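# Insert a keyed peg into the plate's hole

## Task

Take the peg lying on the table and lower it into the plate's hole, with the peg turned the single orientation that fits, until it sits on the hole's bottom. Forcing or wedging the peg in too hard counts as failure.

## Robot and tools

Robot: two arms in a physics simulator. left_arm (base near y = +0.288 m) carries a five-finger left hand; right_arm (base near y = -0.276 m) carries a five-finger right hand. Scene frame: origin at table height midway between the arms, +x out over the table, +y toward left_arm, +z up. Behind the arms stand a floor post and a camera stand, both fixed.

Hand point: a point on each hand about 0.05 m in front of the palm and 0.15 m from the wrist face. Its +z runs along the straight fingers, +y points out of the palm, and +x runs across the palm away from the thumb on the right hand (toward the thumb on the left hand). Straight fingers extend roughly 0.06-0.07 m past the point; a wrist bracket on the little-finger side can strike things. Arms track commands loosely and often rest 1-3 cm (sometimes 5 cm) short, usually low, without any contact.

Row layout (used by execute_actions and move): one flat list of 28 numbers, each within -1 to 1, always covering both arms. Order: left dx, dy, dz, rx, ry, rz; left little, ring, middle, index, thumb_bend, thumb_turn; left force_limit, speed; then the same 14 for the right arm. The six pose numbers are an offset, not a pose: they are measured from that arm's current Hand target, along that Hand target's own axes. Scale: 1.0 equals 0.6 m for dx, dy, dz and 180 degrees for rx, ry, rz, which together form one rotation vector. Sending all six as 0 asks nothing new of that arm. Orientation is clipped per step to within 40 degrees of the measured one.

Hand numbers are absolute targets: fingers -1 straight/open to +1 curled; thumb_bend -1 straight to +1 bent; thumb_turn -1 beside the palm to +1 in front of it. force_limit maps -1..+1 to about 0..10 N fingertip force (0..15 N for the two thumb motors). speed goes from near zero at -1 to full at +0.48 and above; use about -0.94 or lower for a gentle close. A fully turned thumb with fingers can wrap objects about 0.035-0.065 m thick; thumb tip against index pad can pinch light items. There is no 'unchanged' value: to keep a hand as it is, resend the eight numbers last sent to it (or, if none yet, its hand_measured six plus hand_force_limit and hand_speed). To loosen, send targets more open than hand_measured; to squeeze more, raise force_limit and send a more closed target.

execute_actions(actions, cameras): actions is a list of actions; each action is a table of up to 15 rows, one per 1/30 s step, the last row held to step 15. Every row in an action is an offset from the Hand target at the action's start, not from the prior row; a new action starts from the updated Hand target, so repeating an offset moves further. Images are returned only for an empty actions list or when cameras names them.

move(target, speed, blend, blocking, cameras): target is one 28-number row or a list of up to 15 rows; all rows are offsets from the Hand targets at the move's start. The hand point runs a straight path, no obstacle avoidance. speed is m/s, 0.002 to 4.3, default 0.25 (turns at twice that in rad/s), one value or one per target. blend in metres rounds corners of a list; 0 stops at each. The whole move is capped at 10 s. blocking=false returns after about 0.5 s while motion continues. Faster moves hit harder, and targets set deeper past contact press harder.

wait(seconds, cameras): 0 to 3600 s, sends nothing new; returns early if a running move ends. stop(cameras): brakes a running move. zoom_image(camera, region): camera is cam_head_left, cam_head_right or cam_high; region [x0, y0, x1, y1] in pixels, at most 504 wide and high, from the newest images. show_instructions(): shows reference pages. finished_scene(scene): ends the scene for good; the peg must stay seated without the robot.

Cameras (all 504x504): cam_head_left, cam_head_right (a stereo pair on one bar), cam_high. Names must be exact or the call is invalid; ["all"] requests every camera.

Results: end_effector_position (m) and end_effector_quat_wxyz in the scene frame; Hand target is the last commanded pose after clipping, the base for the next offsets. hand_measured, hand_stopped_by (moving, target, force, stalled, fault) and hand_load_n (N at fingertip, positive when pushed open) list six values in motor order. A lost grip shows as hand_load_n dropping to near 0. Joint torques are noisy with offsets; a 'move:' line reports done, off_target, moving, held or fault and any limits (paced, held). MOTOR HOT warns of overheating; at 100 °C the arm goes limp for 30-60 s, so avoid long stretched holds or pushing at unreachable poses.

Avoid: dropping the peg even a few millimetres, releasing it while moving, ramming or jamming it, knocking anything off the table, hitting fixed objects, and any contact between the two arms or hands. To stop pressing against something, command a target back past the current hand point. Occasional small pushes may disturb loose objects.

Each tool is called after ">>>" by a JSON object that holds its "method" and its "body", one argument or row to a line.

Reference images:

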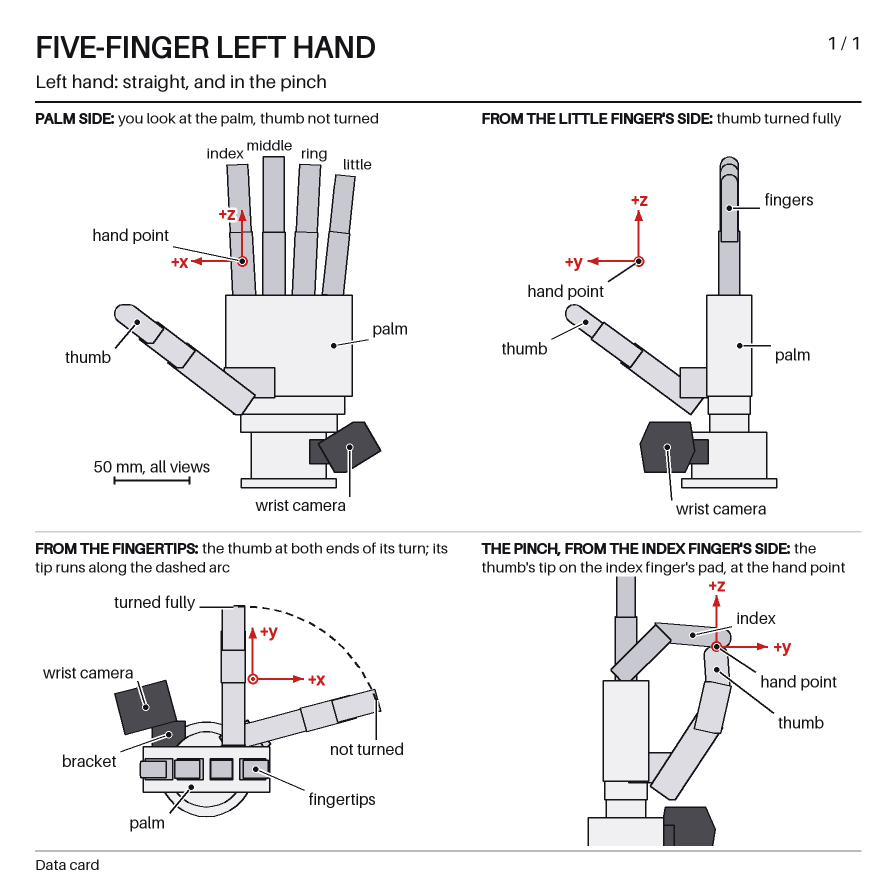

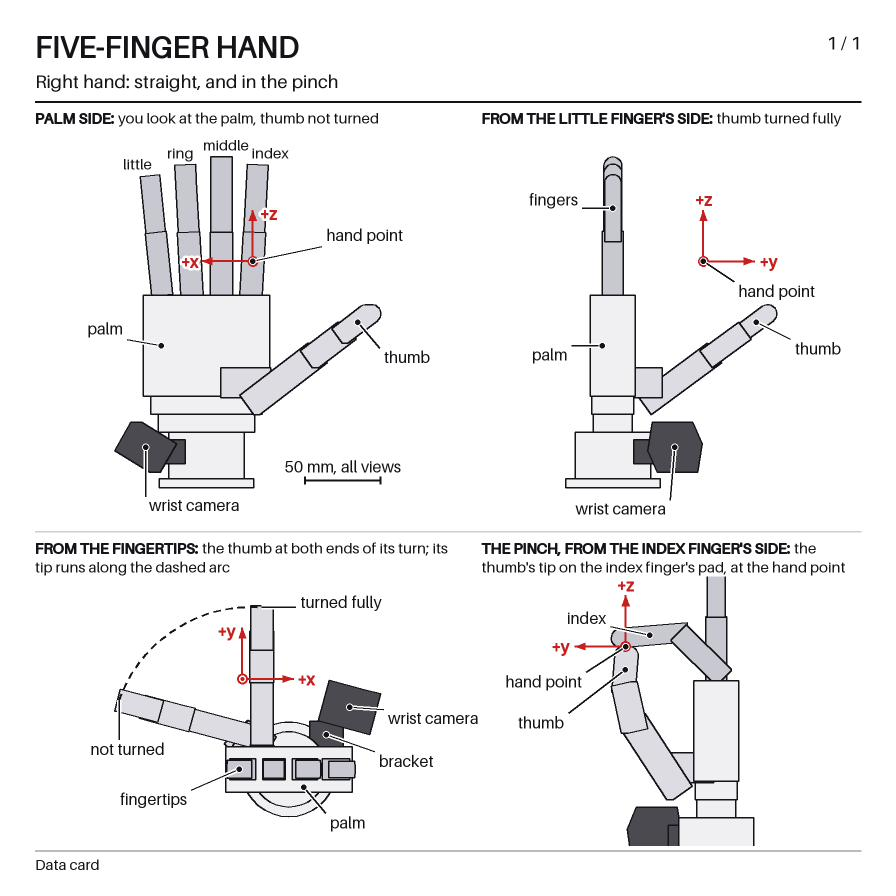

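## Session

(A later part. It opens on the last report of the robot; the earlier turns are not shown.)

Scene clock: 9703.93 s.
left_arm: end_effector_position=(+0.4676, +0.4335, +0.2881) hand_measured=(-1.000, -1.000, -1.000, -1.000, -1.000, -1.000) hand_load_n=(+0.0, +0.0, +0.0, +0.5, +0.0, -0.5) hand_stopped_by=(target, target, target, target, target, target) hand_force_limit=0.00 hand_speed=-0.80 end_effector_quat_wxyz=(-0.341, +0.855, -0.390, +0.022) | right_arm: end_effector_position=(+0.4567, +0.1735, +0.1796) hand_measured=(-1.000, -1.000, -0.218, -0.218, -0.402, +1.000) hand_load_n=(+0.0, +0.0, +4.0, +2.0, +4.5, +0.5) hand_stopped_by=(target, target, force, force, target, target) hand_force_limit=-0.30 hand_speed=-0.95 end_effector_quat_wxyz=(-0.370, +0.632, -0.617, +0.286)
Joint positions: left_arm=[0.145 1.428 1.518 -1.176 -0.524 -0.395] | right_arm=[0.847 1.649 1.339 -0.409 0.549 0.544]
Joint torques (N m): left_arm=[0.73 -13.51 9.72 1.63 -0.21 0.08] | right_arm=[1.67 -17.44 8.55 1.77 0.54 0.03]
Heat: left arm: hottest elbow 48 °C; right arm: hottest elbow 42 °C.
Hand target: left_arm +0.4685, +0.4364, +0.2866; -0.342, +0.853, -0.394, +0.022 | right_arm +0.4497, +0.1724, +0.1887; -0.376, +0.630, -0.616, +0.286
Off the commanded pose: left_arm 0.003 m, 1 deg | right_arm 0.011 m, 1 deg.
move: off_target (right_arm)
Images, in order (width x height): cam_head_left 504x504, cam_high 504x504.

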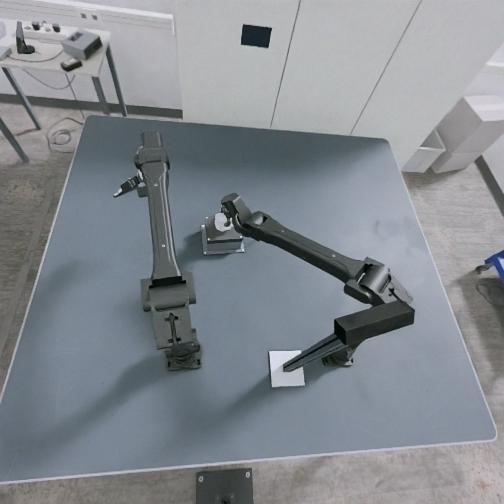

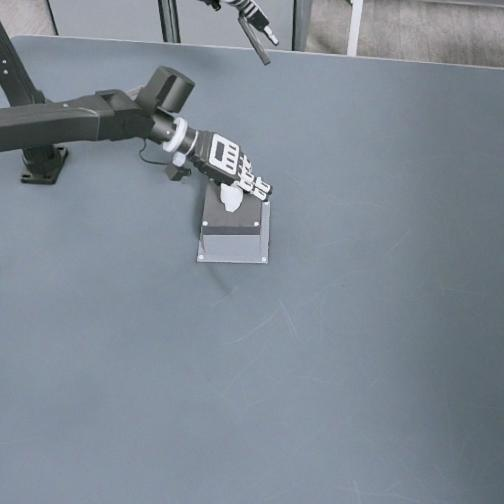

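>>> {"method": "move", "body": {
  "target": [0,0,0,0,0,0,-1,-1,-1,-1,-1,-1,0,-0.8,0.0005,0.0041,0.0028,0.0165,-0.0008,-0.002,-1,-1,0.15,0.15,-0.4,1,-0.3,-0.95],
  "speed": 0.02,
  "cameras": ["cam_high","cam_head_left"]
}}

>>> {"method": "zoom_image", "body": {
  "camera": "cam_high",
  "region": [220, 186, 250, 216]
}}

>>> {"method": "zoom_image", "body": {
  "camera": "cam_head_left",
  "region": [210, 205, 240, 235]
}}

Scene clock: 9724.00 s.
left_arm: end_effector_position=(+0.4676, +0.4335, +0.2881) hand_measured=(-1.000, -1.000, -1.000, -1.000, -1.000, -1.000) hand_load_n=(-0.5, +0.0, +0.0, +0.0, +0.0, -0.5) hand_stopped_by=(target, target, target, target, target, target) hand_force_limit=0.00 hand_speed=-0.80 end_effector_quat_wxyz=(-0.341, +0.855, -0.390, +0.022) | right_arm: end_effector_position=(+0.4549, +0.1725, +0.1794) hand_measured=(-1.000, -1.000, -0.218, -0.218, -0.402, +1.000) hand_load_n=(-0.5, +0.0, +4.0, +2.0, +4.5, +1.0) hand_stopped_by=(target, target, force, force, target, target) hand_force_limit=-0.30 hand_speed=-0.95 end_effector_quat_wxyz=(-0.387, +0.619, -0.614, +0.300)
Joint positions: left_arm=[0.145 1.428 1.518 -1.176 -0.524 -0.395] | right_arm=[0.859 1.633 1.292 -0.333 0.584 0.537]
Joint torques (N m): left_arm=[0.73 -13.45 9.72 1.62 -0.21 0.08] | right_arm=[1.14 -16.38 8.7 2.18 0.5 -0.12]
Heat: left arm: hottest elbow 48 °C; right arm: hottest elbow 42 °C.
Hand target: left_arm +0.4685, +0.4364, +0.2866; -0.342, +0.853, -0.394, +0.022 | right_arm +0.4498, +0.1723, +0.1857; -0.392, +0.622, -0.606, +0.303
Off the commanded pose: left_arm 0.003 m, 1 deg | right_arm 0.008 m, 1 deg.
move: done
Images, in order (width x height): cam_head_left 504x504, cam_high 504x504.

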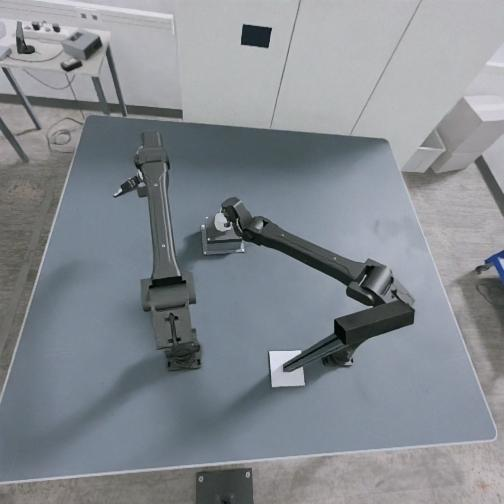

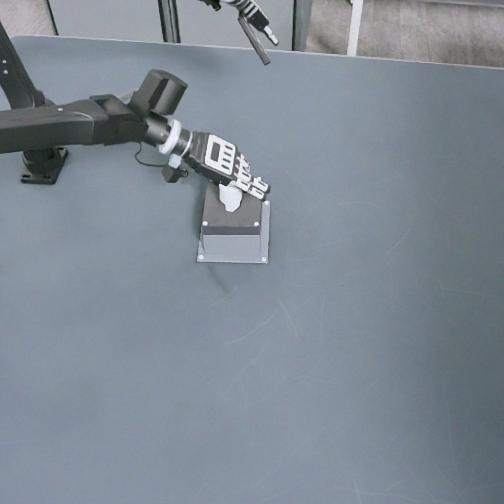

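Scaled by 16.800.

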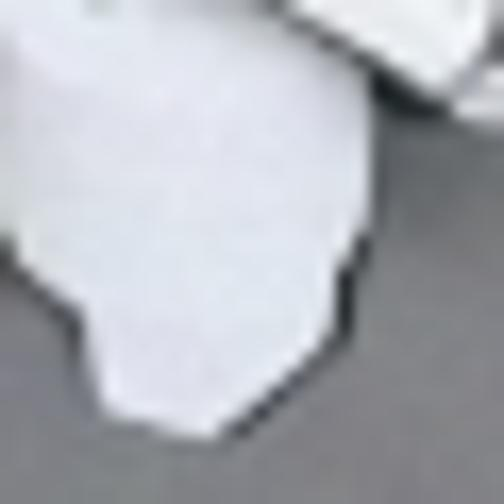

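Scaled by 16.800.

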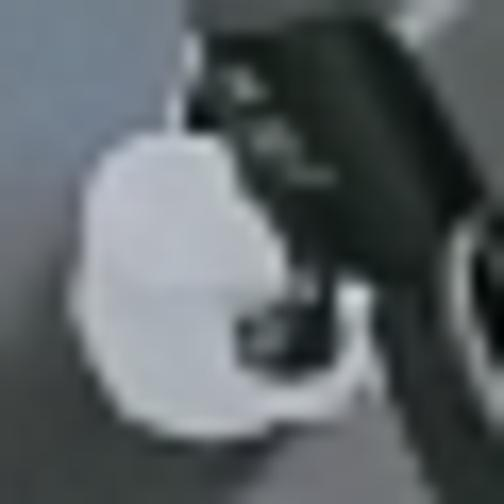

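>>> {"method": "move", "body": {
  "target": [0,0,0,0,0,0,-1,-1,-1,-1,-1,-1,0,-0.8,0.0007,0,0.006,0,0,0,-1,-1,0.15,0.15,-0.4,1,-0.3,-0.95],
  "speed": 0.02,
  "cameras": ["cam_high","cam_head_left"]
}}

>>> {"method": "zoom_image", "body": {
  "camera": "cam_high",
  "region": [220, 186, 250, 216]
}}

>>> {"method": "zoom_image", "body": {
  "camera": "cam_head_left",
  "region": [210, 205, 240, 235]
}}

Scene clock: 9752.30 s.
left_arm: end_effector_position=(+0.4676, +0.4335, +0.2881) hand_measured=(-1.000, -1.000, -1.000, -1.000, -1.000, -1.000) hand_load_n=(+0.0, +0.0, +0.0, +0.0, +0.0, -0.5) hand_stopped_by=(target, target, target, target, target, target) hand_force_limit=0.00 hand_speed=-0.80 end_effector_quat_wxyz=(-0.341, +0.855, -0.390, +0.022) | right_arm: end_effector_position=(+0.4551, +0.1725, +0.1796) hand_measured=(-1.000, -1.000, -0.218, -0.218, -0.402, +1.000) hand_load_n=(+0.0, +0.0, +3.5, +2.0, +4.5, +1.0) hand_stopped_by=(target, target, force, force, target, target) hand_force_limit=-0.30 hand_speed=-0.95 end_effector_quat_wxyz=(-0.387, +0.620, -0.612, +0.300)
Joint positions: left_arm=[0.145 1.428 1.518 -1.176 -0.524 -0.395] | right_arm=[0.859 1.633 1.292 -0.331 0.584 0.532]
Joint torques (N m): left_arm=[0.73 -13.45 9.72 1.62 -0.21 0.07] | right_arm=[0.79 -15.91 8.85 2.43 0.36 -0.1]
Heat: left arm: hottest elbow 48 °C; right arm: hottest elbow 42 °C.
Hand target: left_arm +0.4685, +0.4364, +0.2866; -0.342, +0.853, -0.394, +0.022 | right_arm +0.4529, +0.1723, +0.1838; -0.392, +0.622, -0.606, +0.303
Off the commanded pose: left_arm 0.003 m, 1 deg | right_arm 0.005 m, 1 deg.
move: done
Images, in order (width x height): cam_head_left 504x504, cam_high 504x504.

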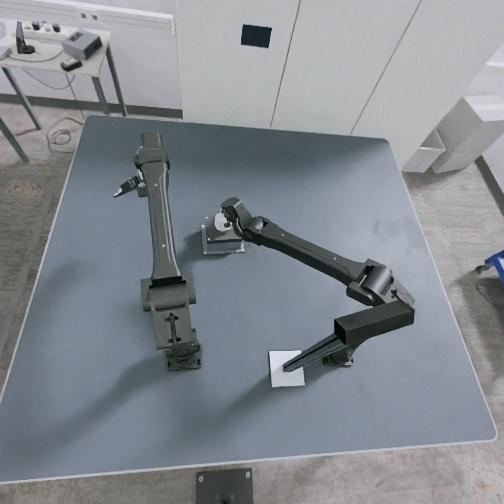

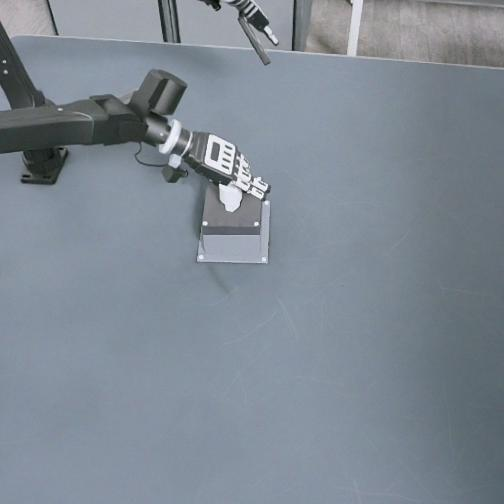

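Scaled by 16.800.

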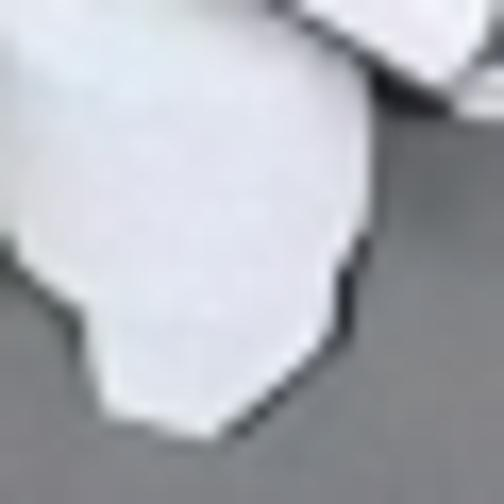

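Scaled by 16.800.

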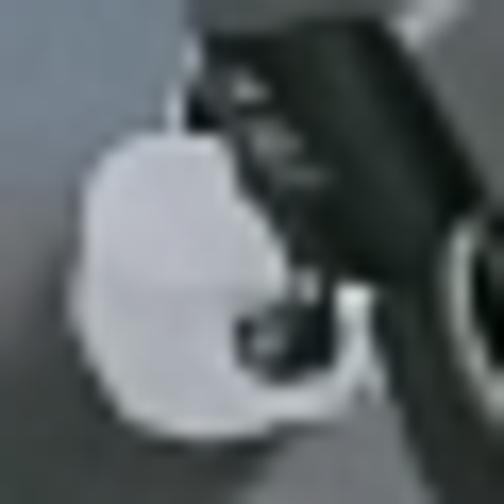

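>>> {"method": "move", "body": {
  "target": [0,0,0,0,0,0,-1,-1,-1,-1,-1,-1,0,-0.8,0.0005,-0.0024,0.0052,0,0,0,-1,-1,0.15,0.15,-0.4,1,-0.3,-0.95],
  "speed": 0.02,
  "cameras": ["cam_high","cam_head_left"]
}}

>>> {"method": "zoom_image", "body": {
  "camera": "cam_high",
  "region": [220, 186, 250, 216]
}}

Scene clock: 9761.03 s.
left_arm: end_effector_position=(+0.4676, +0.4335, +0.2881) hand_measured=(-1.000, -1.000, -1.000, -1.000, -1.000, -1.000) hand_load_n=(+0.0, +0.0, +0.0, +0.0, +0.0, +0.0) hand_stopped_by=(target, target, target, target, target, target) hand_force_limit=0.00 hand_speed=-0.80 end_effector_quat_wxyz=(-0.341, +0.855, -0.390, +0.022) | right_arm: end_effector_position=(+0.4552, +0.1724, +0.1797) hand_measured=(-1.000, -1.000, -0.218, -0.218, -0.402, +1.000) hand_load_n=(+0.0, +0.0, +3.5, +2.0, +4.5, +0.5) hand_stopped_by=(target, target, force, force, target, target) hand_force_limit=-0.30 hand_speed=-0.95 end_effector_quat_wxyz=(-0.387, +0.621, -0.611, +0.301)
Joint positions: left_arm=[0.145 1.428 1.518 -1.176 -0.524 -0.395] | right_arm=[0.859 1.633 1.292 -0.33 0.584 0.528]
Joint torques (N m): left_arm=[0.73 -13.51 9.72 1.62 -0.21 0.08] | right_arm=[0.32 -15.56 9.39 2.48 0.23 -0.17]
Heat: left arm: hottest elbow 48 °C; right arm: hottest elbow 42 °C.
Hand target: left_arm +0.4685, +0.4364, +0.2866; -0.342, +0.853, -0.394, +0.022 | right_arm +0.4564, +0.1723, +0.1834; -0.392, +0.622, -0.606, +0.303
Off the commanded pose: left_arm 0.003 m, 1 deg | right_arm 0.004 m, 1 deg.
move: done
Images, in order (width x height): cam_head_left 504x504, cam_high 504x504.

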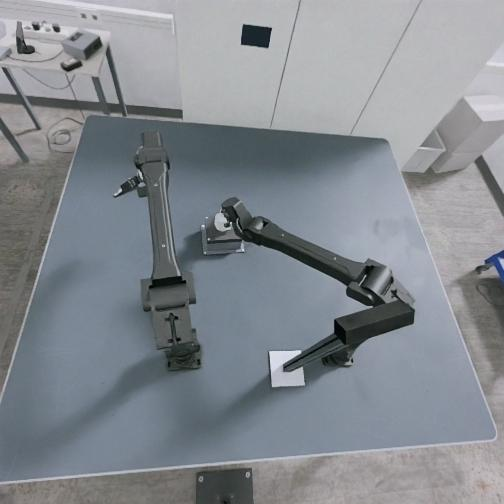

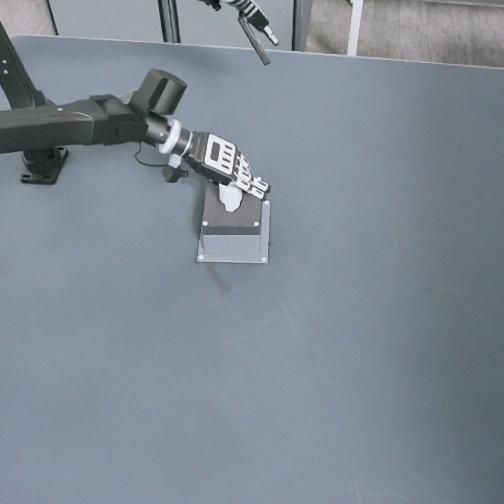

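Scaled by 16.800.

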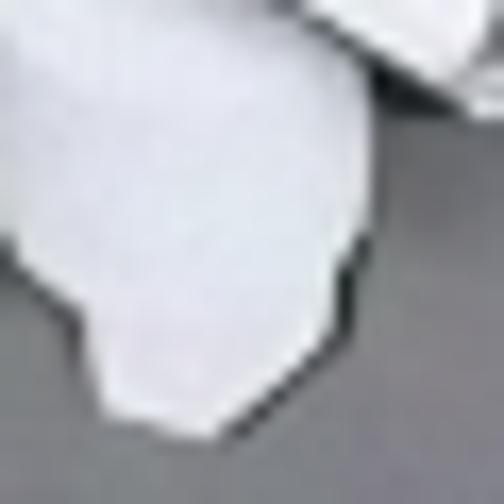

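>>> {"method": "move", "body": {
  "target": [0,0,0,0,0,0,-1,-1,-1,-1,-1,-1,0,-0.8,0.0006,-0.0045,0.0065,0,0,0,-1,-1,0.15,0.15,-0.4,1,-0.3,-0.95],
  "speed": 0.02,
  "cameras": ["cam_high","cam_head_left"]
}}

>>> {"method": "zoom_image", "body": {
  "camera": "cam_high",
  "region": [220, 186, 250, 216]
}}

Scene clock: 9767.57 s.
left_arm: end_effector_position=(+0.4676, +0.4335, +0.2881) hand_measured=(-1.000, -1.000, -1.000, -1.000, -1.000, -1.000) hand_load_n=(+0.0, +0.0, -0.5, +0.0, +0.0, +0.0) hand_stopped_by=(target, target, target, target, target, target) hand_force_limit=0.00 hand_speed=-0.80 end_effector_quat_wxyz=(-0.341, +0.855, -0.390, +0.022) | right_arm: end_effector_position=(+0.4549, +0.1728, +0.1795) hand_measured=(-1.000, -1.000, -0.218, -0.218, -0.402, +1.000) hand_load_n=(+0.0, +0.0, +3.5, +2.0, +4.5, +1.0) hand_stopped_by=(target, target, force, force, target, target) hand_force_limit=-0.30 hand_speed=-0.95 end_effector_quat_wxyz=(-0.387, +0.624, -0.609, +0.301)
Joint positions: left_arm=[0.145 1.428 1.518 -1.176 -0.524 -0.395] | right_arm=[0.859 1.633 1.292 -0.329 0.579 0.522]
Joint torques (N m): left_arm=[0.73 -13.45 9.72 1.62 -0.21 0.07] | right_arm=[-0.32 -14.97 10.24 2.43 0.2 -0.12]
Heat: left arm: hottest elbow 48 °C; right arm: hottest elbow 42 °C.
Hand target: left_arm +0.4685, +0.4364, +0.2866; -0.342, +0.853, -0.394, +0.022 | right_arm +0.4612, +0.1722, +0.1837; -0.392, +0.622, -0.606, +0.303
Off the commanded pose: left_arm 0.003 m, 1 deg | right_arm 0.008 m, 1 deg.
move: done
Images, in order (width x height): cam_head_left 504x504, cam_high 504x504.

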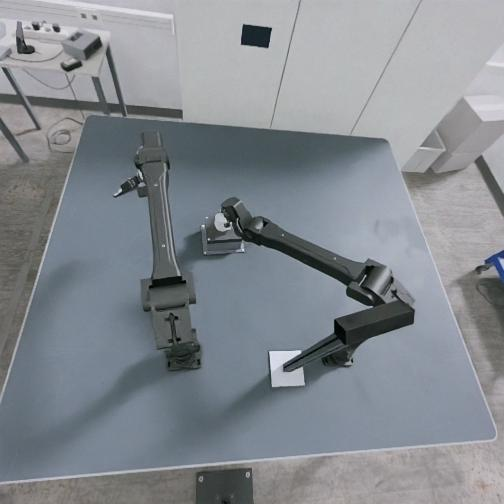

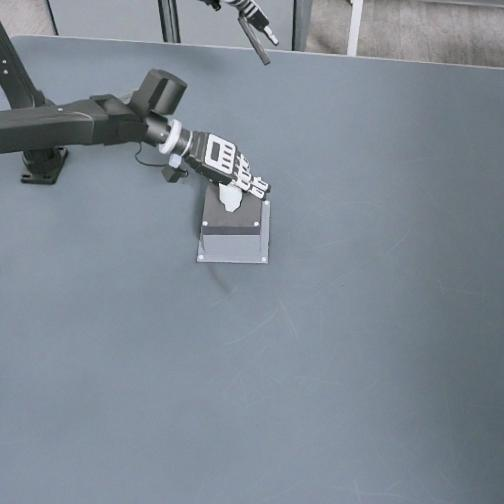

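Scaled by 16.800.

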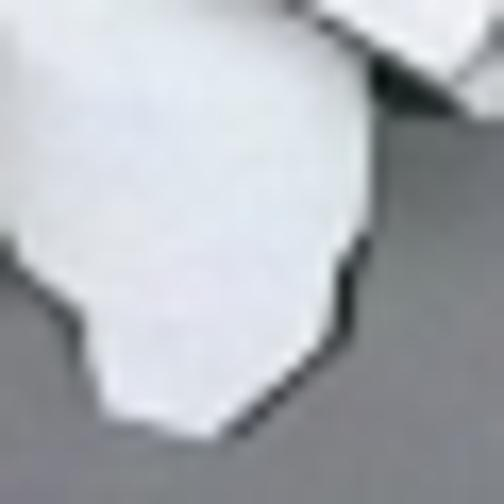

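>>> {"method": "move", "body": {
  "target": [0,0,0,0,0,0,-1,-1,-1,-1,-1,-1,0,-0.8,0.001,-0.0076,0.0109,0,0,0,-1,-1,0.15,0.15,-0.4,1,-0.3,-0.95],
  "speed": 0.015,
  "cameras": ["cam_high","cam_head_left"]
}}

>>> {"method": "zoom_image", "body": {
  "camera": "cam_high",
  "region": [220, 186, 250, 216]
}}

>>> {"method": "zoom_image", "body": {
  "camera": "cam_head_left",
  "region": [210, 205, 240, 235]
}}

Scene clock: 9775.53 s.
left_arm: end_effector_position=(+0.4676, +0.4335, +0.2881) hand_measured=(-1.000, -1.000, -1.000, -1.000, -1.000, -1.000) hand_load_n=(+0.0, +0.0, -0.5, +0.0, +0.0, +0.0) hand_stopped_by=(target, target, target, target, target, target) hand_force_limit=0.00 hand_speed=-0.80 end_effector_quat_wxyz=(-0.341, +0.855, -0.390, +0.022) | right_arm: end_effector_position=(+0.4558, +0.1719, +0.1790) hand_measured=(-1.000, -1.000, -0.218, -0.218, -0.402, +1.000) hand_load_n=(-0.5, +0.0, +3.5, +2.0, +4.5, +1.5) hand_stopped_by=(target, target, force, force, target, target) hand_force_limit=-0.30 hand_speed=-0.95 end_effector_quat_wxyz=(-0.387, +0.626, -0.608, +0.298)
Joint positions: left_arm=[0.145 1.428 1.518 -1.176 -0.524 -0.395] | right_arm=[0.854 1.633 1.292 -0.329 0.568 0.518]
Joint torques (N m): left_arm=[0.73 -13.51 9.72 1.62 -0.21 0.08] | right_arm=[-0.79 -13.98 11.69 2.47 0.33 -0.19]
Heat: left arm: hottest elbow 48 °C; right arm: hottest elbow 42 °C.
Hand target: left_arm +0.4685, +0.4364, +0.2866; -0.342, +0.853, -0.394, +0.022 | right_arm +0.4690, +0.1724, +0.1842; -0.392, +0.622, -0.606, +0.303
Off the commanded pose: left_arm 0.003 m, 1 deg | right_arm 0.014 m, 1 deg.
move: off_target (right_arm)
Images, in order (width x height): cam_head_left 504x504, cam_high 504x504.

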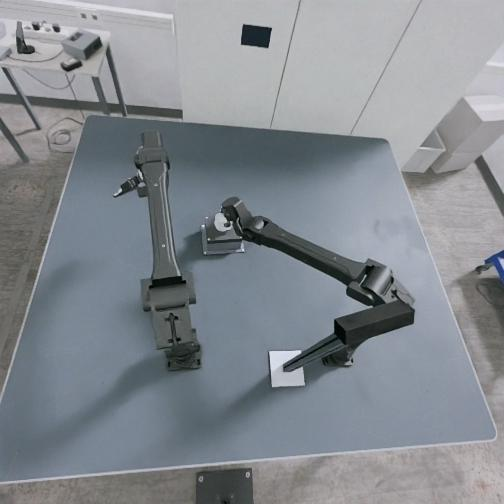

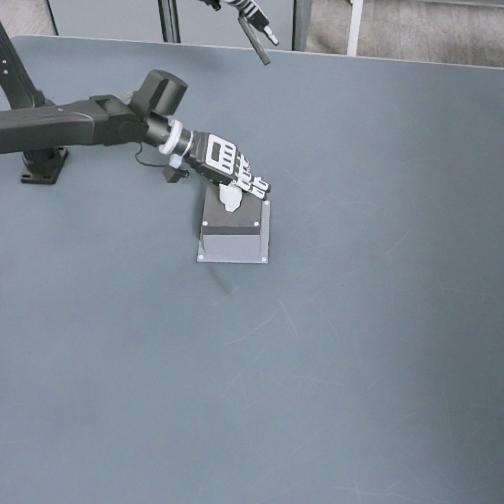

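Scaled by 16.800.

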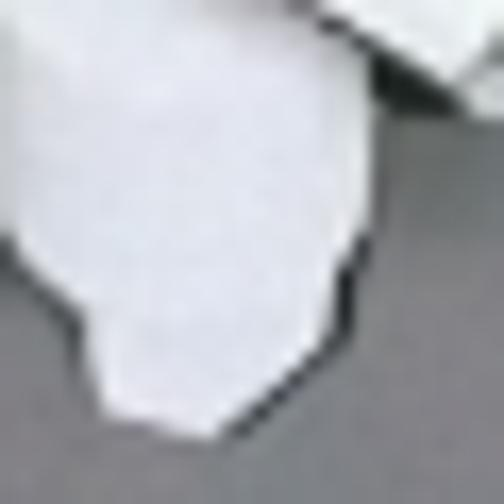

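Scaled by 16.800.

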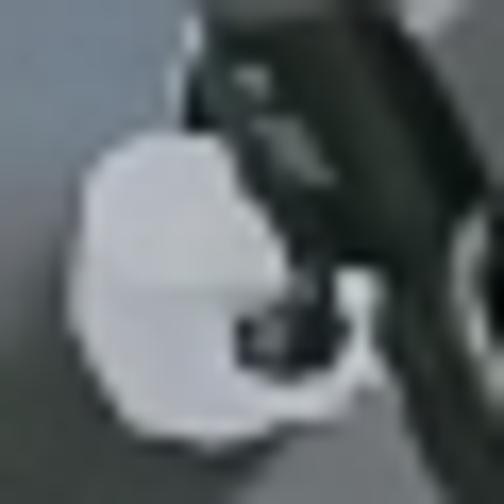

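>>> {"method": "move", "body": {
  "target": [0,0,0,0,0,0,-1,-1,-1,-1,-1,-1,0,-0.8,-0.0043,-0.0045,0.0074,0,0,0,-1,-1,0.15,0.15,-0.4,1,-0.3,-0.95],
  "speed": 0.015,
  "cameras": ["cam_high","cam_head_left"]
}}

>>> {"method": "zoom_image", "body": {
  "camera": "cam_high",
  "region": [220, 186, 250, 216]
}}

>>> {"method": "zoom_image", "body": {
  "camera": "cam_head_left",
  "region": [210, 205, 240, 235]
}}

Scene clock: 9784.73 s.
left_arm: end_effector_position=(+0.4676, +0.4335, +0.2881) hand_measured=(-1.000, -1.000, -1.000, -1.000, -1.000, -1.000) hand_load_n=(+0.0, +0.0, +0.0, +0.0, +0.0, +0.0) hand_stopped_by=(target, target, target, target, target, target) hand_force_limit=0.00 hand_speed=-0.80 end_effector_quat_wxyz=(-0.341, +0.855, -0.390, +0.022) | right_arm: end_effector_position=(+0.4560, +0.1717, +0.1786) hand_measured=(-1.000, -1.000, -0.218, -0.218, -0.402, +1.000) hand_load_n=(+0.0, +0.0, +3.5, +2.5, +4.5, +1.5) hand_stopped_by=(target, target, force, force, target, target) hand_force_limit=-0.30 hand_speed=-0.95 end_effector_quat_wxyz=(-0.387, +0.627, -0.608, +0.297)
Joint positions: left_arm=[0.145 1.428 1.518 -1.176 -0.524 -0.395] | right_arm=[0.852 1.633 1.292 -0.329 0.565 0.516]
Joint torques (N m): left_arm=[0.73 -13.51 9.72 1.63 -0.21 0.08] | right_arm=[-0.97 -13.1 13.09 2.33 0.31 -0.19]
Heat: left arm: hottest elbow 48 °C; right arm: hottest elbow 43 °C.
Hand target: left_arm +0.4685, +0.4364, +0.2866; -0.342, +0.853, -0.394, +0.022 | right_arm +0.4740, +0.1753, +0.1845; -0.392, +0.622, -0.606, +0.303
Off the commanded pose: left_arm 0.003 m, 1 deg | right_arm 0.019 m, 1 deg.
move: off_target (right_arm)
Images, in order (width x height): cam_head_left 504x504, cam_high 504x504.

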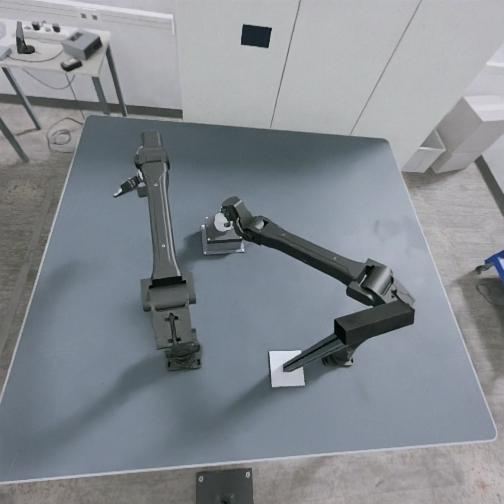

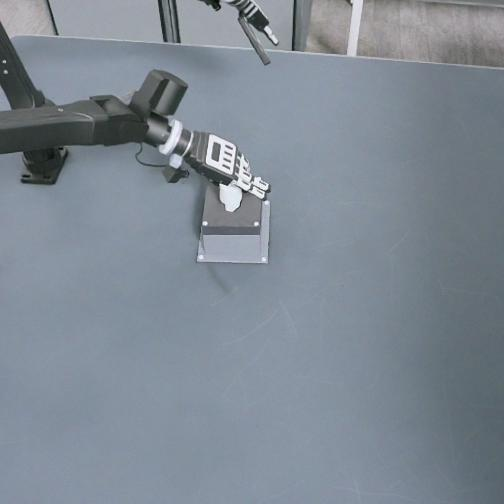

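Scaled by 16.800.

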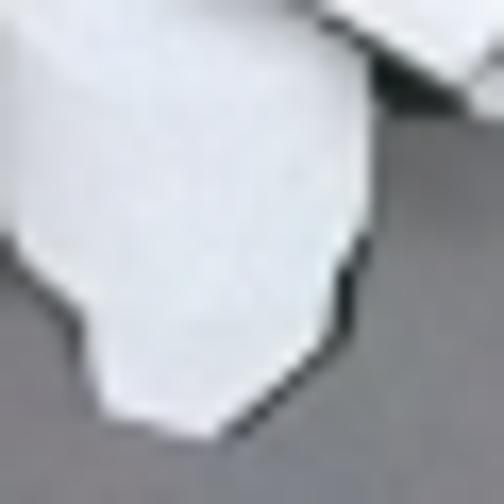

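Scaled by 16.800.

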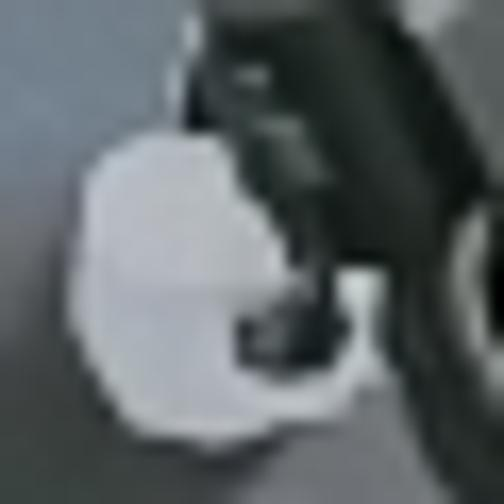

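>>> {"method": "move", "body": {
  "target": [0,0,0,0,0,0,-1,-1,-1,-1,-1,-1,0,-0.8,-0.0027,-0.0037,0.0059,0,0,0,-1,-1,0.15,0.15,-0.4,1,-0.3,-0.95],
  "speed": 0.01,
  "cameras": ["cam_high","cam_head_left"]
}}

>>> {"method": "zoom_image", "body": {
  "camera": "cam_high",
  "region": [220, 186, 250, 216]
}}

>>> {"method": "zoom_image", "body": {
  "camera": "cam_head_left",
  "region": [210, 205, 240, 235]
}}

Scene clock: 9796.73 s.
left_arm: end_effector_position=(+0.4676, +0.4335, +0.2881) hand_measured=(-1.000, -1.000, -1.000, -1.000, -1.000, -1.000) hand_load_n=(+0.0, +0.0, +0.0, -0.5, +0.0, +0.0) hand_stopped_by=(target, target, target, target, target, target) hand_force_limit=0.00 hand_speed=-0.80 end_effector_quat_wxyz=(-0.341, +0.855, -0.390, +0.022) | right_arm: end_effector_position=(+0.4590, +0.1726, +0.1779) hand_measured=(-1.000, -1.000, -0.218, -0.218, -0.402, +1.000) hand_load_n=(+0.0, +0.0, +3.0, +2.5, +4.5, +1.5) hand_stopped_by=(target, target, force, force, target, target) hand_force_limit=-0.30 hand_speed=-0.95 end_effector_quat_wxyz=(-0.386, +0.627, -0.607, +0.297)
Joint positions: left_arm=[0.145 1.428 1.518 -1.176 -0.524 -0.395] | right_arm=[0.849 1.64 1.299 -0.329 0.563 0.513]
Joint torques (N m): left_arm=[0.73 -13.51 9.72 1.62 -0.21 0.07] | right_arm=[-0.85 -13.04 13.6 2.26 0.32 -0.2]
Heat: left arm: hottest elbow 48 °C; right arm: hottest elbow 43 °C.
Hand target: left_arm +0.4685, +0.4364, +0.2866; -0.342, +0.853, -0.394, +0.022 | right_arm +0.4781, +0.1772, +0.1848; -0.392, +0.622, -0.606, +0.303
Off the commanded pose: left_arm 0.003 m, 1 deg | right_arm 0.021 m, 1 deg.
move: off_target (right_arm)
Images, in order (width x height): cam_head_left 504x504, cam_high 504x504.

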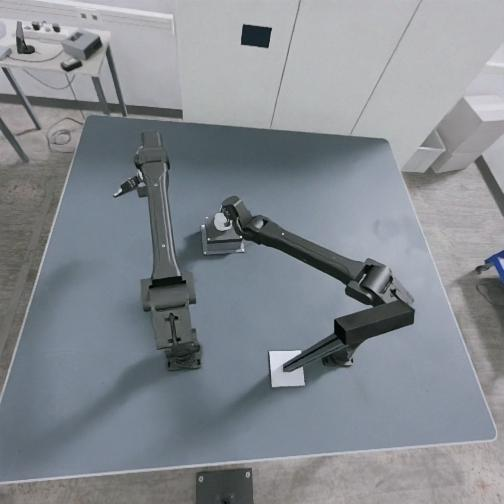

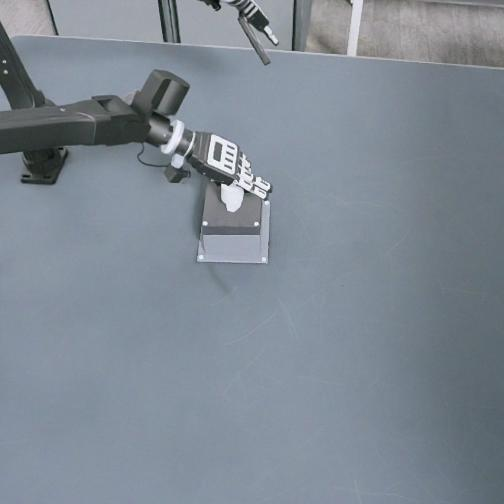

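Scaled by 16.800.

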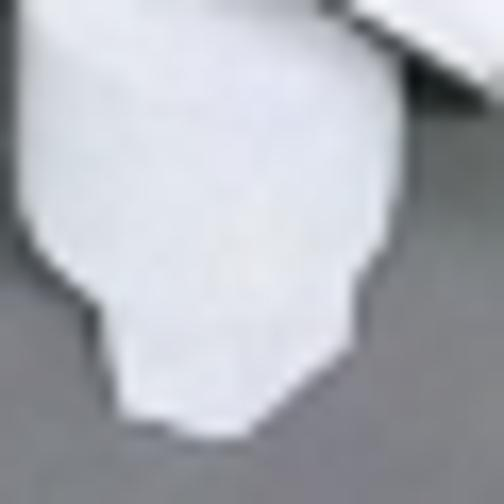

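Scaled by 16.800.

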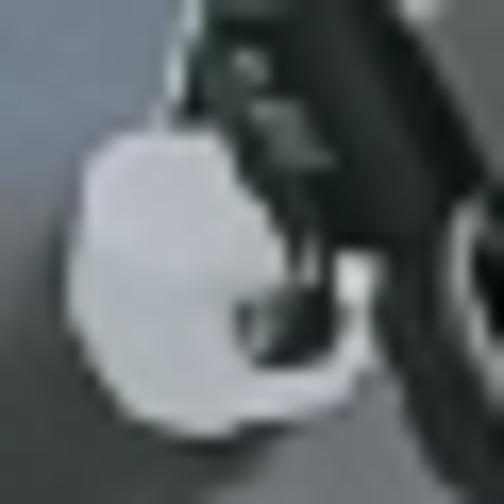

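>>> {"method": "move", "body": {
  "target": [0,0,0,0,0,0,-1,-1,-1,-1,-1,-1,0,-0.8,0.0014,0.0109,0.0075,0,0,0,-1,-1,0.15,0.15,-0.4,1,-0.3,-0.95],
  "speed": 0.01,
  "cameras": ["cam_high","cam_head_left"]
}}

>>> {"method": "zoom_image", "body": {
  "camera": "cam_high",
  "region": [220, 186, 250, 216]
}}

>>> {"method": "zoom_image", "body": {
  "camera": "cam_head_left",
  "region": [210, 205, 240, 235]
}}

Scene clock: 9813.60 s.
left_arm: end_effector_position=(+0.4676, +0.4335, +0.2881) hand_measured=(-1.000, -1.000, -1.000, -1.000, -1.000, -1.000) hand_load_n=(+0.0, +0.0, +0.0, +0.0, +0.0, +0.0) hand_stopped_by=(target, target, target, target, target, target) hand_force_limit=0.00 hand_speed=-0.80 end_effector_quat_wxyz=(-0.341, +0.855, -0.390, +0.022) | right_arm: end_effector_position=(+0.4602, +0.1727, +0.1716) hand_measured=(-1.000, -1.000, -0.218, -0.218, -0.402, +1.000) hand_load_n=(+0.0, +0.0, +3.0, +1.0, +5.0, +0.0) hand_stopped_by=(target, target, force, force, target, target) hand_force_limit=-0.30 hand_speed=-0.95 end_effector_quat_wxyz=(-0.383, +0.631, -0.607, +0.297)
Joint positions: left_arm=[0.145 1.428 1.518 -1.176 -0.524 -0.395] | right_arm=[0.847 1.651 1.299 -0.326 0.559 0.509]
Joint torques (N m): left_arm=[0.73 -13.51 9.7 1.63 -0.21 0.08] | right_arm=[-0.79 -13.33 12.55 2.99 0.45 -0.14]
Heat: left arm: hottest elbow 48 °C; right arm: hottest elbow 44 °C.
Hand target: left_arm +0.4685, +0.4364, +0.2866; -0.342, +0.853, -0.394, +0.022 | right_arm +0.4786, +0.1773, +0.1768; -0.392, +0.622, -0.606, +0.303
Off the commanded pose: left_arm 0.003 m, 1 deg | right_arm 0.020 m, 2 deg.
move: off_target (right_arm)
Images, in order (width x height): cam_head_left 504x504, cam_high 504x504.

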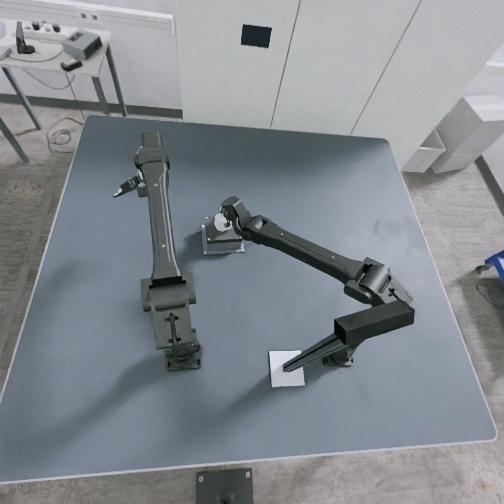

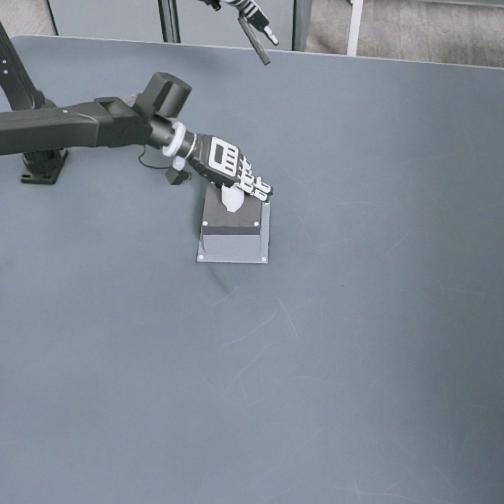

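Scaled by 16.800.

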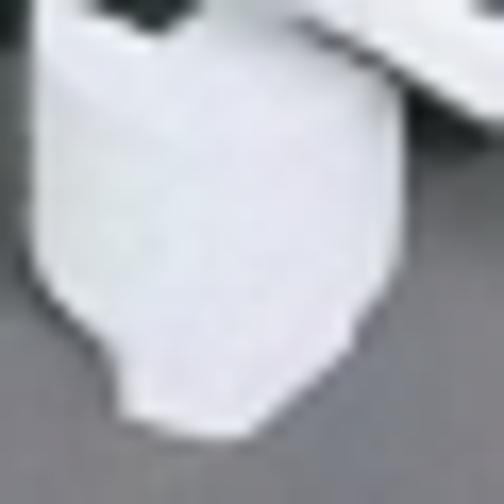

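Scaled by 16.800.

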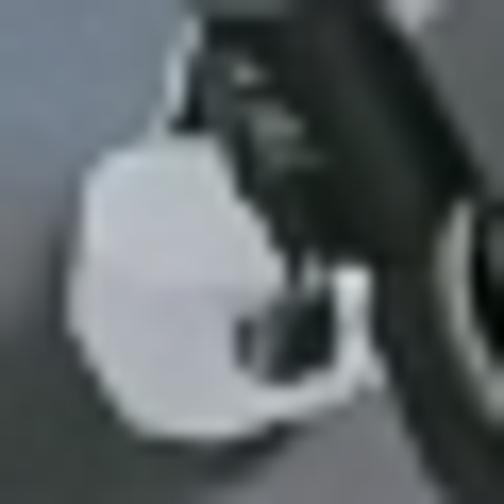

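>>> {"method": "move", "body": {
  "target": [0,0,0,0,0,0,-1,-1,-1,-1,-1,-1,0,-0.8,0.001,0.0082,0.0056,0,0,0,-1,-1,0.15,0.15,-0.4,1,-0.3,-0.95],
  "speed": 0.01,
  "cameras": ["cam_high","cam_head_left"]
}}

>>> {"method": "zoom_image", "body": {
  "camera": "cam_high",
  "region": [220, 186, 250, 216]
}}

>>> {"method": "zoom_image", "body": {
  "camera": "cam_head_left",
  "region": [210, 205, 240, 235]
}}

Scene clock: 9823.77 s.
left_arm: end_effector_position=(+0.4676, +0.4335, +0.2881) hand_measured=(-1.000, -1.000, -1.000, -1.000, -1.000, -1.000) hand_load_n=(+0.0, +0.0, -0.5, +0.0, +0.0, +0.0) hand_stopped_by=(target, target, target, target, target, target) hand_force_limit=0.00 hand_speed=-0.80 end_effector_quat_wxyz=(-0.341, +0.855, -0.390, +0.022) | right_arm: end_effector_position=(+0.4607, +0.1729, +0.1721) hand_measured=(-1.000, -1.000, -0.218, -0.218, -0.402, +1.000) hand_load_n=(+0.0, +0.0, +2.0, +1.0, +5.5, +0.5) hand_stopped_by=(target, target, force, force, target, target) hand_force_limit=-0.30 hand_speed=-0.95 end_effector_quat_wxyz=(-0.383, +0.631, -0.605, +0.298)
Joint positions: left_arm=[0.145 1.428 1.518 -1.176 -0.524 -0.395] | right_arm=[0.847 1.651 1.299 -0.322 0.559 0.504]
Joint torques (N m): left_arm=[0.73 -13.45 9.73 1.63 -0.21 0.08] | right_arm=[-0.85 -12.92 11.77 3.32 0.42 -0.11]
Heat: left arm: hottest elbow 48 °C; right arm: hottest elbow 44 °C.
Hand target: left_arm +0.4685, +0.4364, +0.2866; -0.342, +0.853, -0.394, +0.022 | right_arm +0.4790, +0.1773, +0.1709; -0.392, +0.622, -0.606, +0.303
Off the commanded pose: left_arm 0.003 m, 1 deg | right_arm 0.019 m, 2 deg.
move: off_target (right_arm)
Images, in order (width x height): cam_head_left 504x504, cam_high 504x504.

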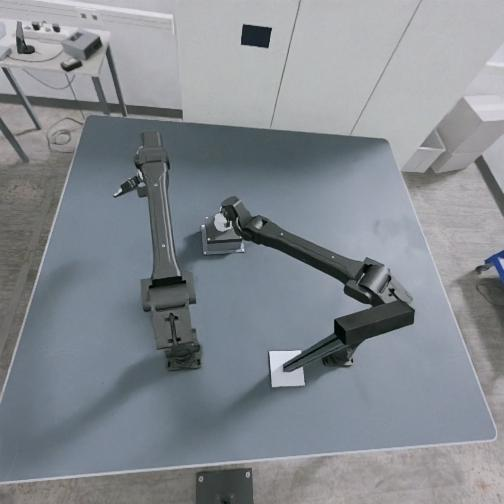

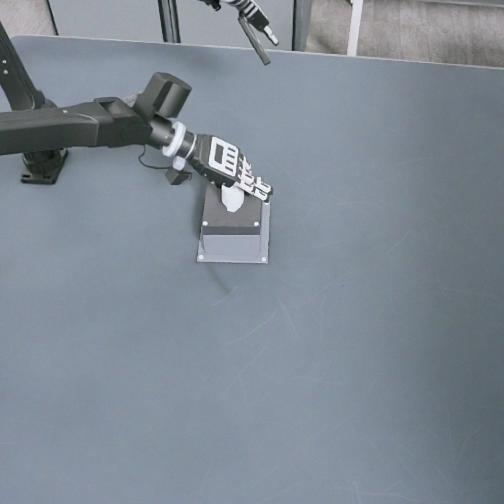

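Scaled by 16.800.

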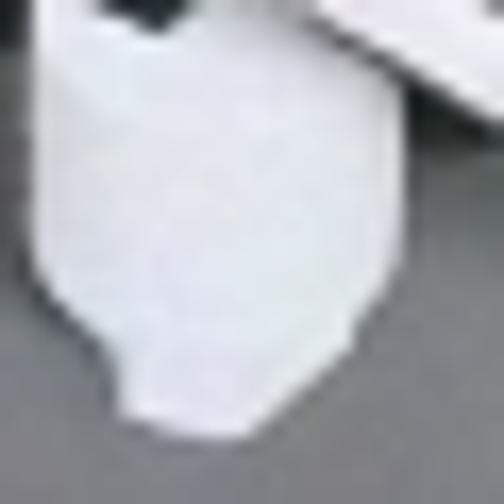

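Scaled by 16.800.

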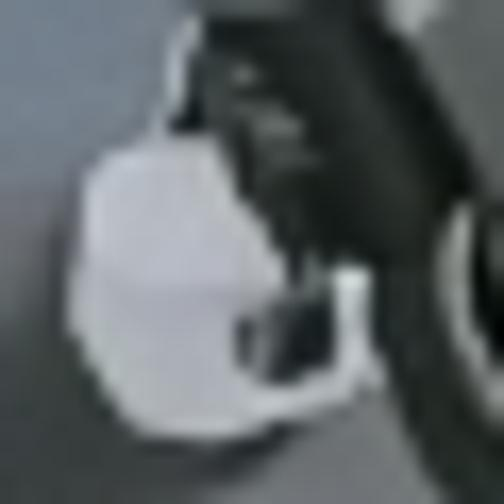

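>>> {"method": "move", "body": {
  "target": [0,0,0,0,0,0,-1,-1,-1,-1,-1,-1,0,-0.8,0.0007,0.0055,0.0037,-0.009,0.0004,0.001,-1,-1,0.15,0.15,-0.4,1,-0.3,-0.95],
  "speed": 0.01,
  "cameras": ["cam_high","cam_head_left"]
}}

>>> {"method": "zoom_image", "body": {
  "camera": "cam_high",
  "region": [220, 186, 250, 216]
}}

>>> {"method": "zoom_image", "body": {
  "camera": "cam_head_left",
  "region": [210, 205, 240, 235]
}}

Scene clock: 9833.10 s.
left_arm: end_effector_position=(+0.4676, +0.4335, +0.2881) hand_measured=(-1.000, -1.000, -1.000, -1.000, -1.000, -1.000) hand_load_n=(+0.0, +0.0, +0.0, +0.0, +0.0, +0.0) hand_stopped_by=(target, target, target, target, target, target) hand_force_limit=0.00 hand_speed=-0.80 end_effector_quat_wxyz=(-0.341, +0.855, -0.390, +0.022) | right_arm: end_effector_position=(+0.4603, +0.1733, +0.1716) hand_measured=(-1.000, -1.000, -0.218, -0.218, -0.402, +1.000) hand_load_n=(+0.0, +0.0, +1.5, +1.0, +5.5, +0.5) hand_stopped_by=(target, target, force, force, target, target) hand_force_limit=-0.30 hand_speed=-0.95 end_effector_quat_wxyz=(-0.384, +0.633, -0.604, +0.294)
Joint positions: left_arm=[0.145 1.428 1.518 -1.176 -0.524 -0.395] | right_arm=[0.845 1.651 1.299 -0.323 0.549 0.503]
Joint torques (N m): left_arm=[0.73 -13.51 9.72 1.62 -0.21 0.07] | right_arm=[-1.32 -12.1 13.07 2.11 0.15 0.06]
Heat: left arm: hottest elbow 48 °C; right arm: hottest elbow 44 °C.
Hand target: left_arm +0.4685, +0.4364, +0.2866; -0.342, +0.853, -0.394, +0.022 | right_arm +0.4792, +0.1772, +0.1669; -0.384, +0.626, -0.612, +0.294
Off the commanded pose: left_arm 0.003 m, 1 deg | right_arm 0.020 m, 1 deg.
move: off_target (right_arm)
Images, in order (width x height): cam_head_left 504x504, cam_high 504x504.

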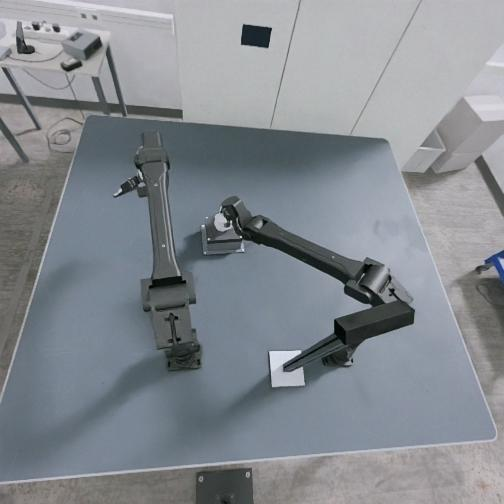

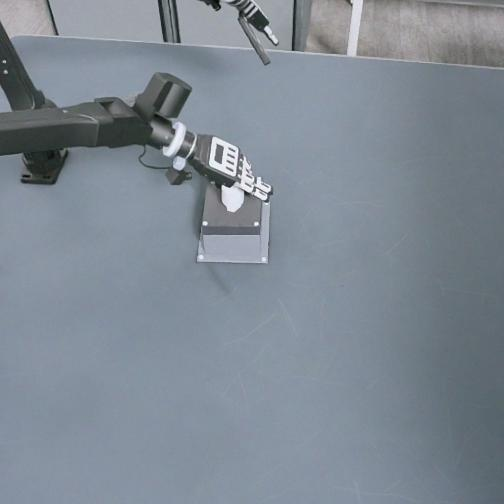

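Scaled by 16.800.

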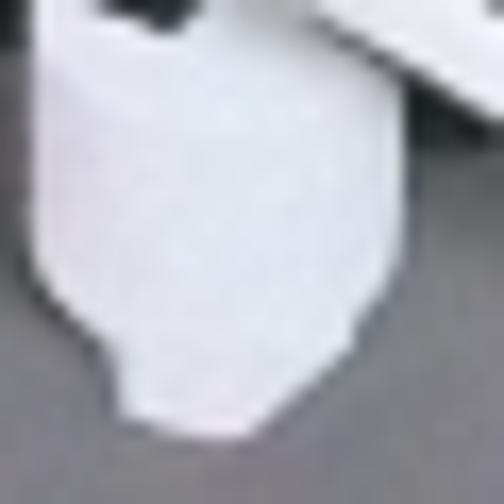

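Scaled by 16.800.

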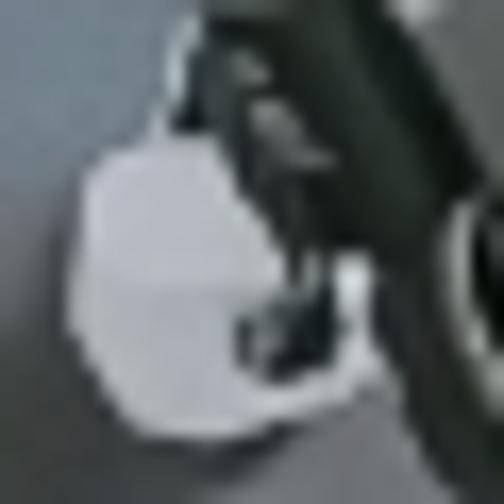

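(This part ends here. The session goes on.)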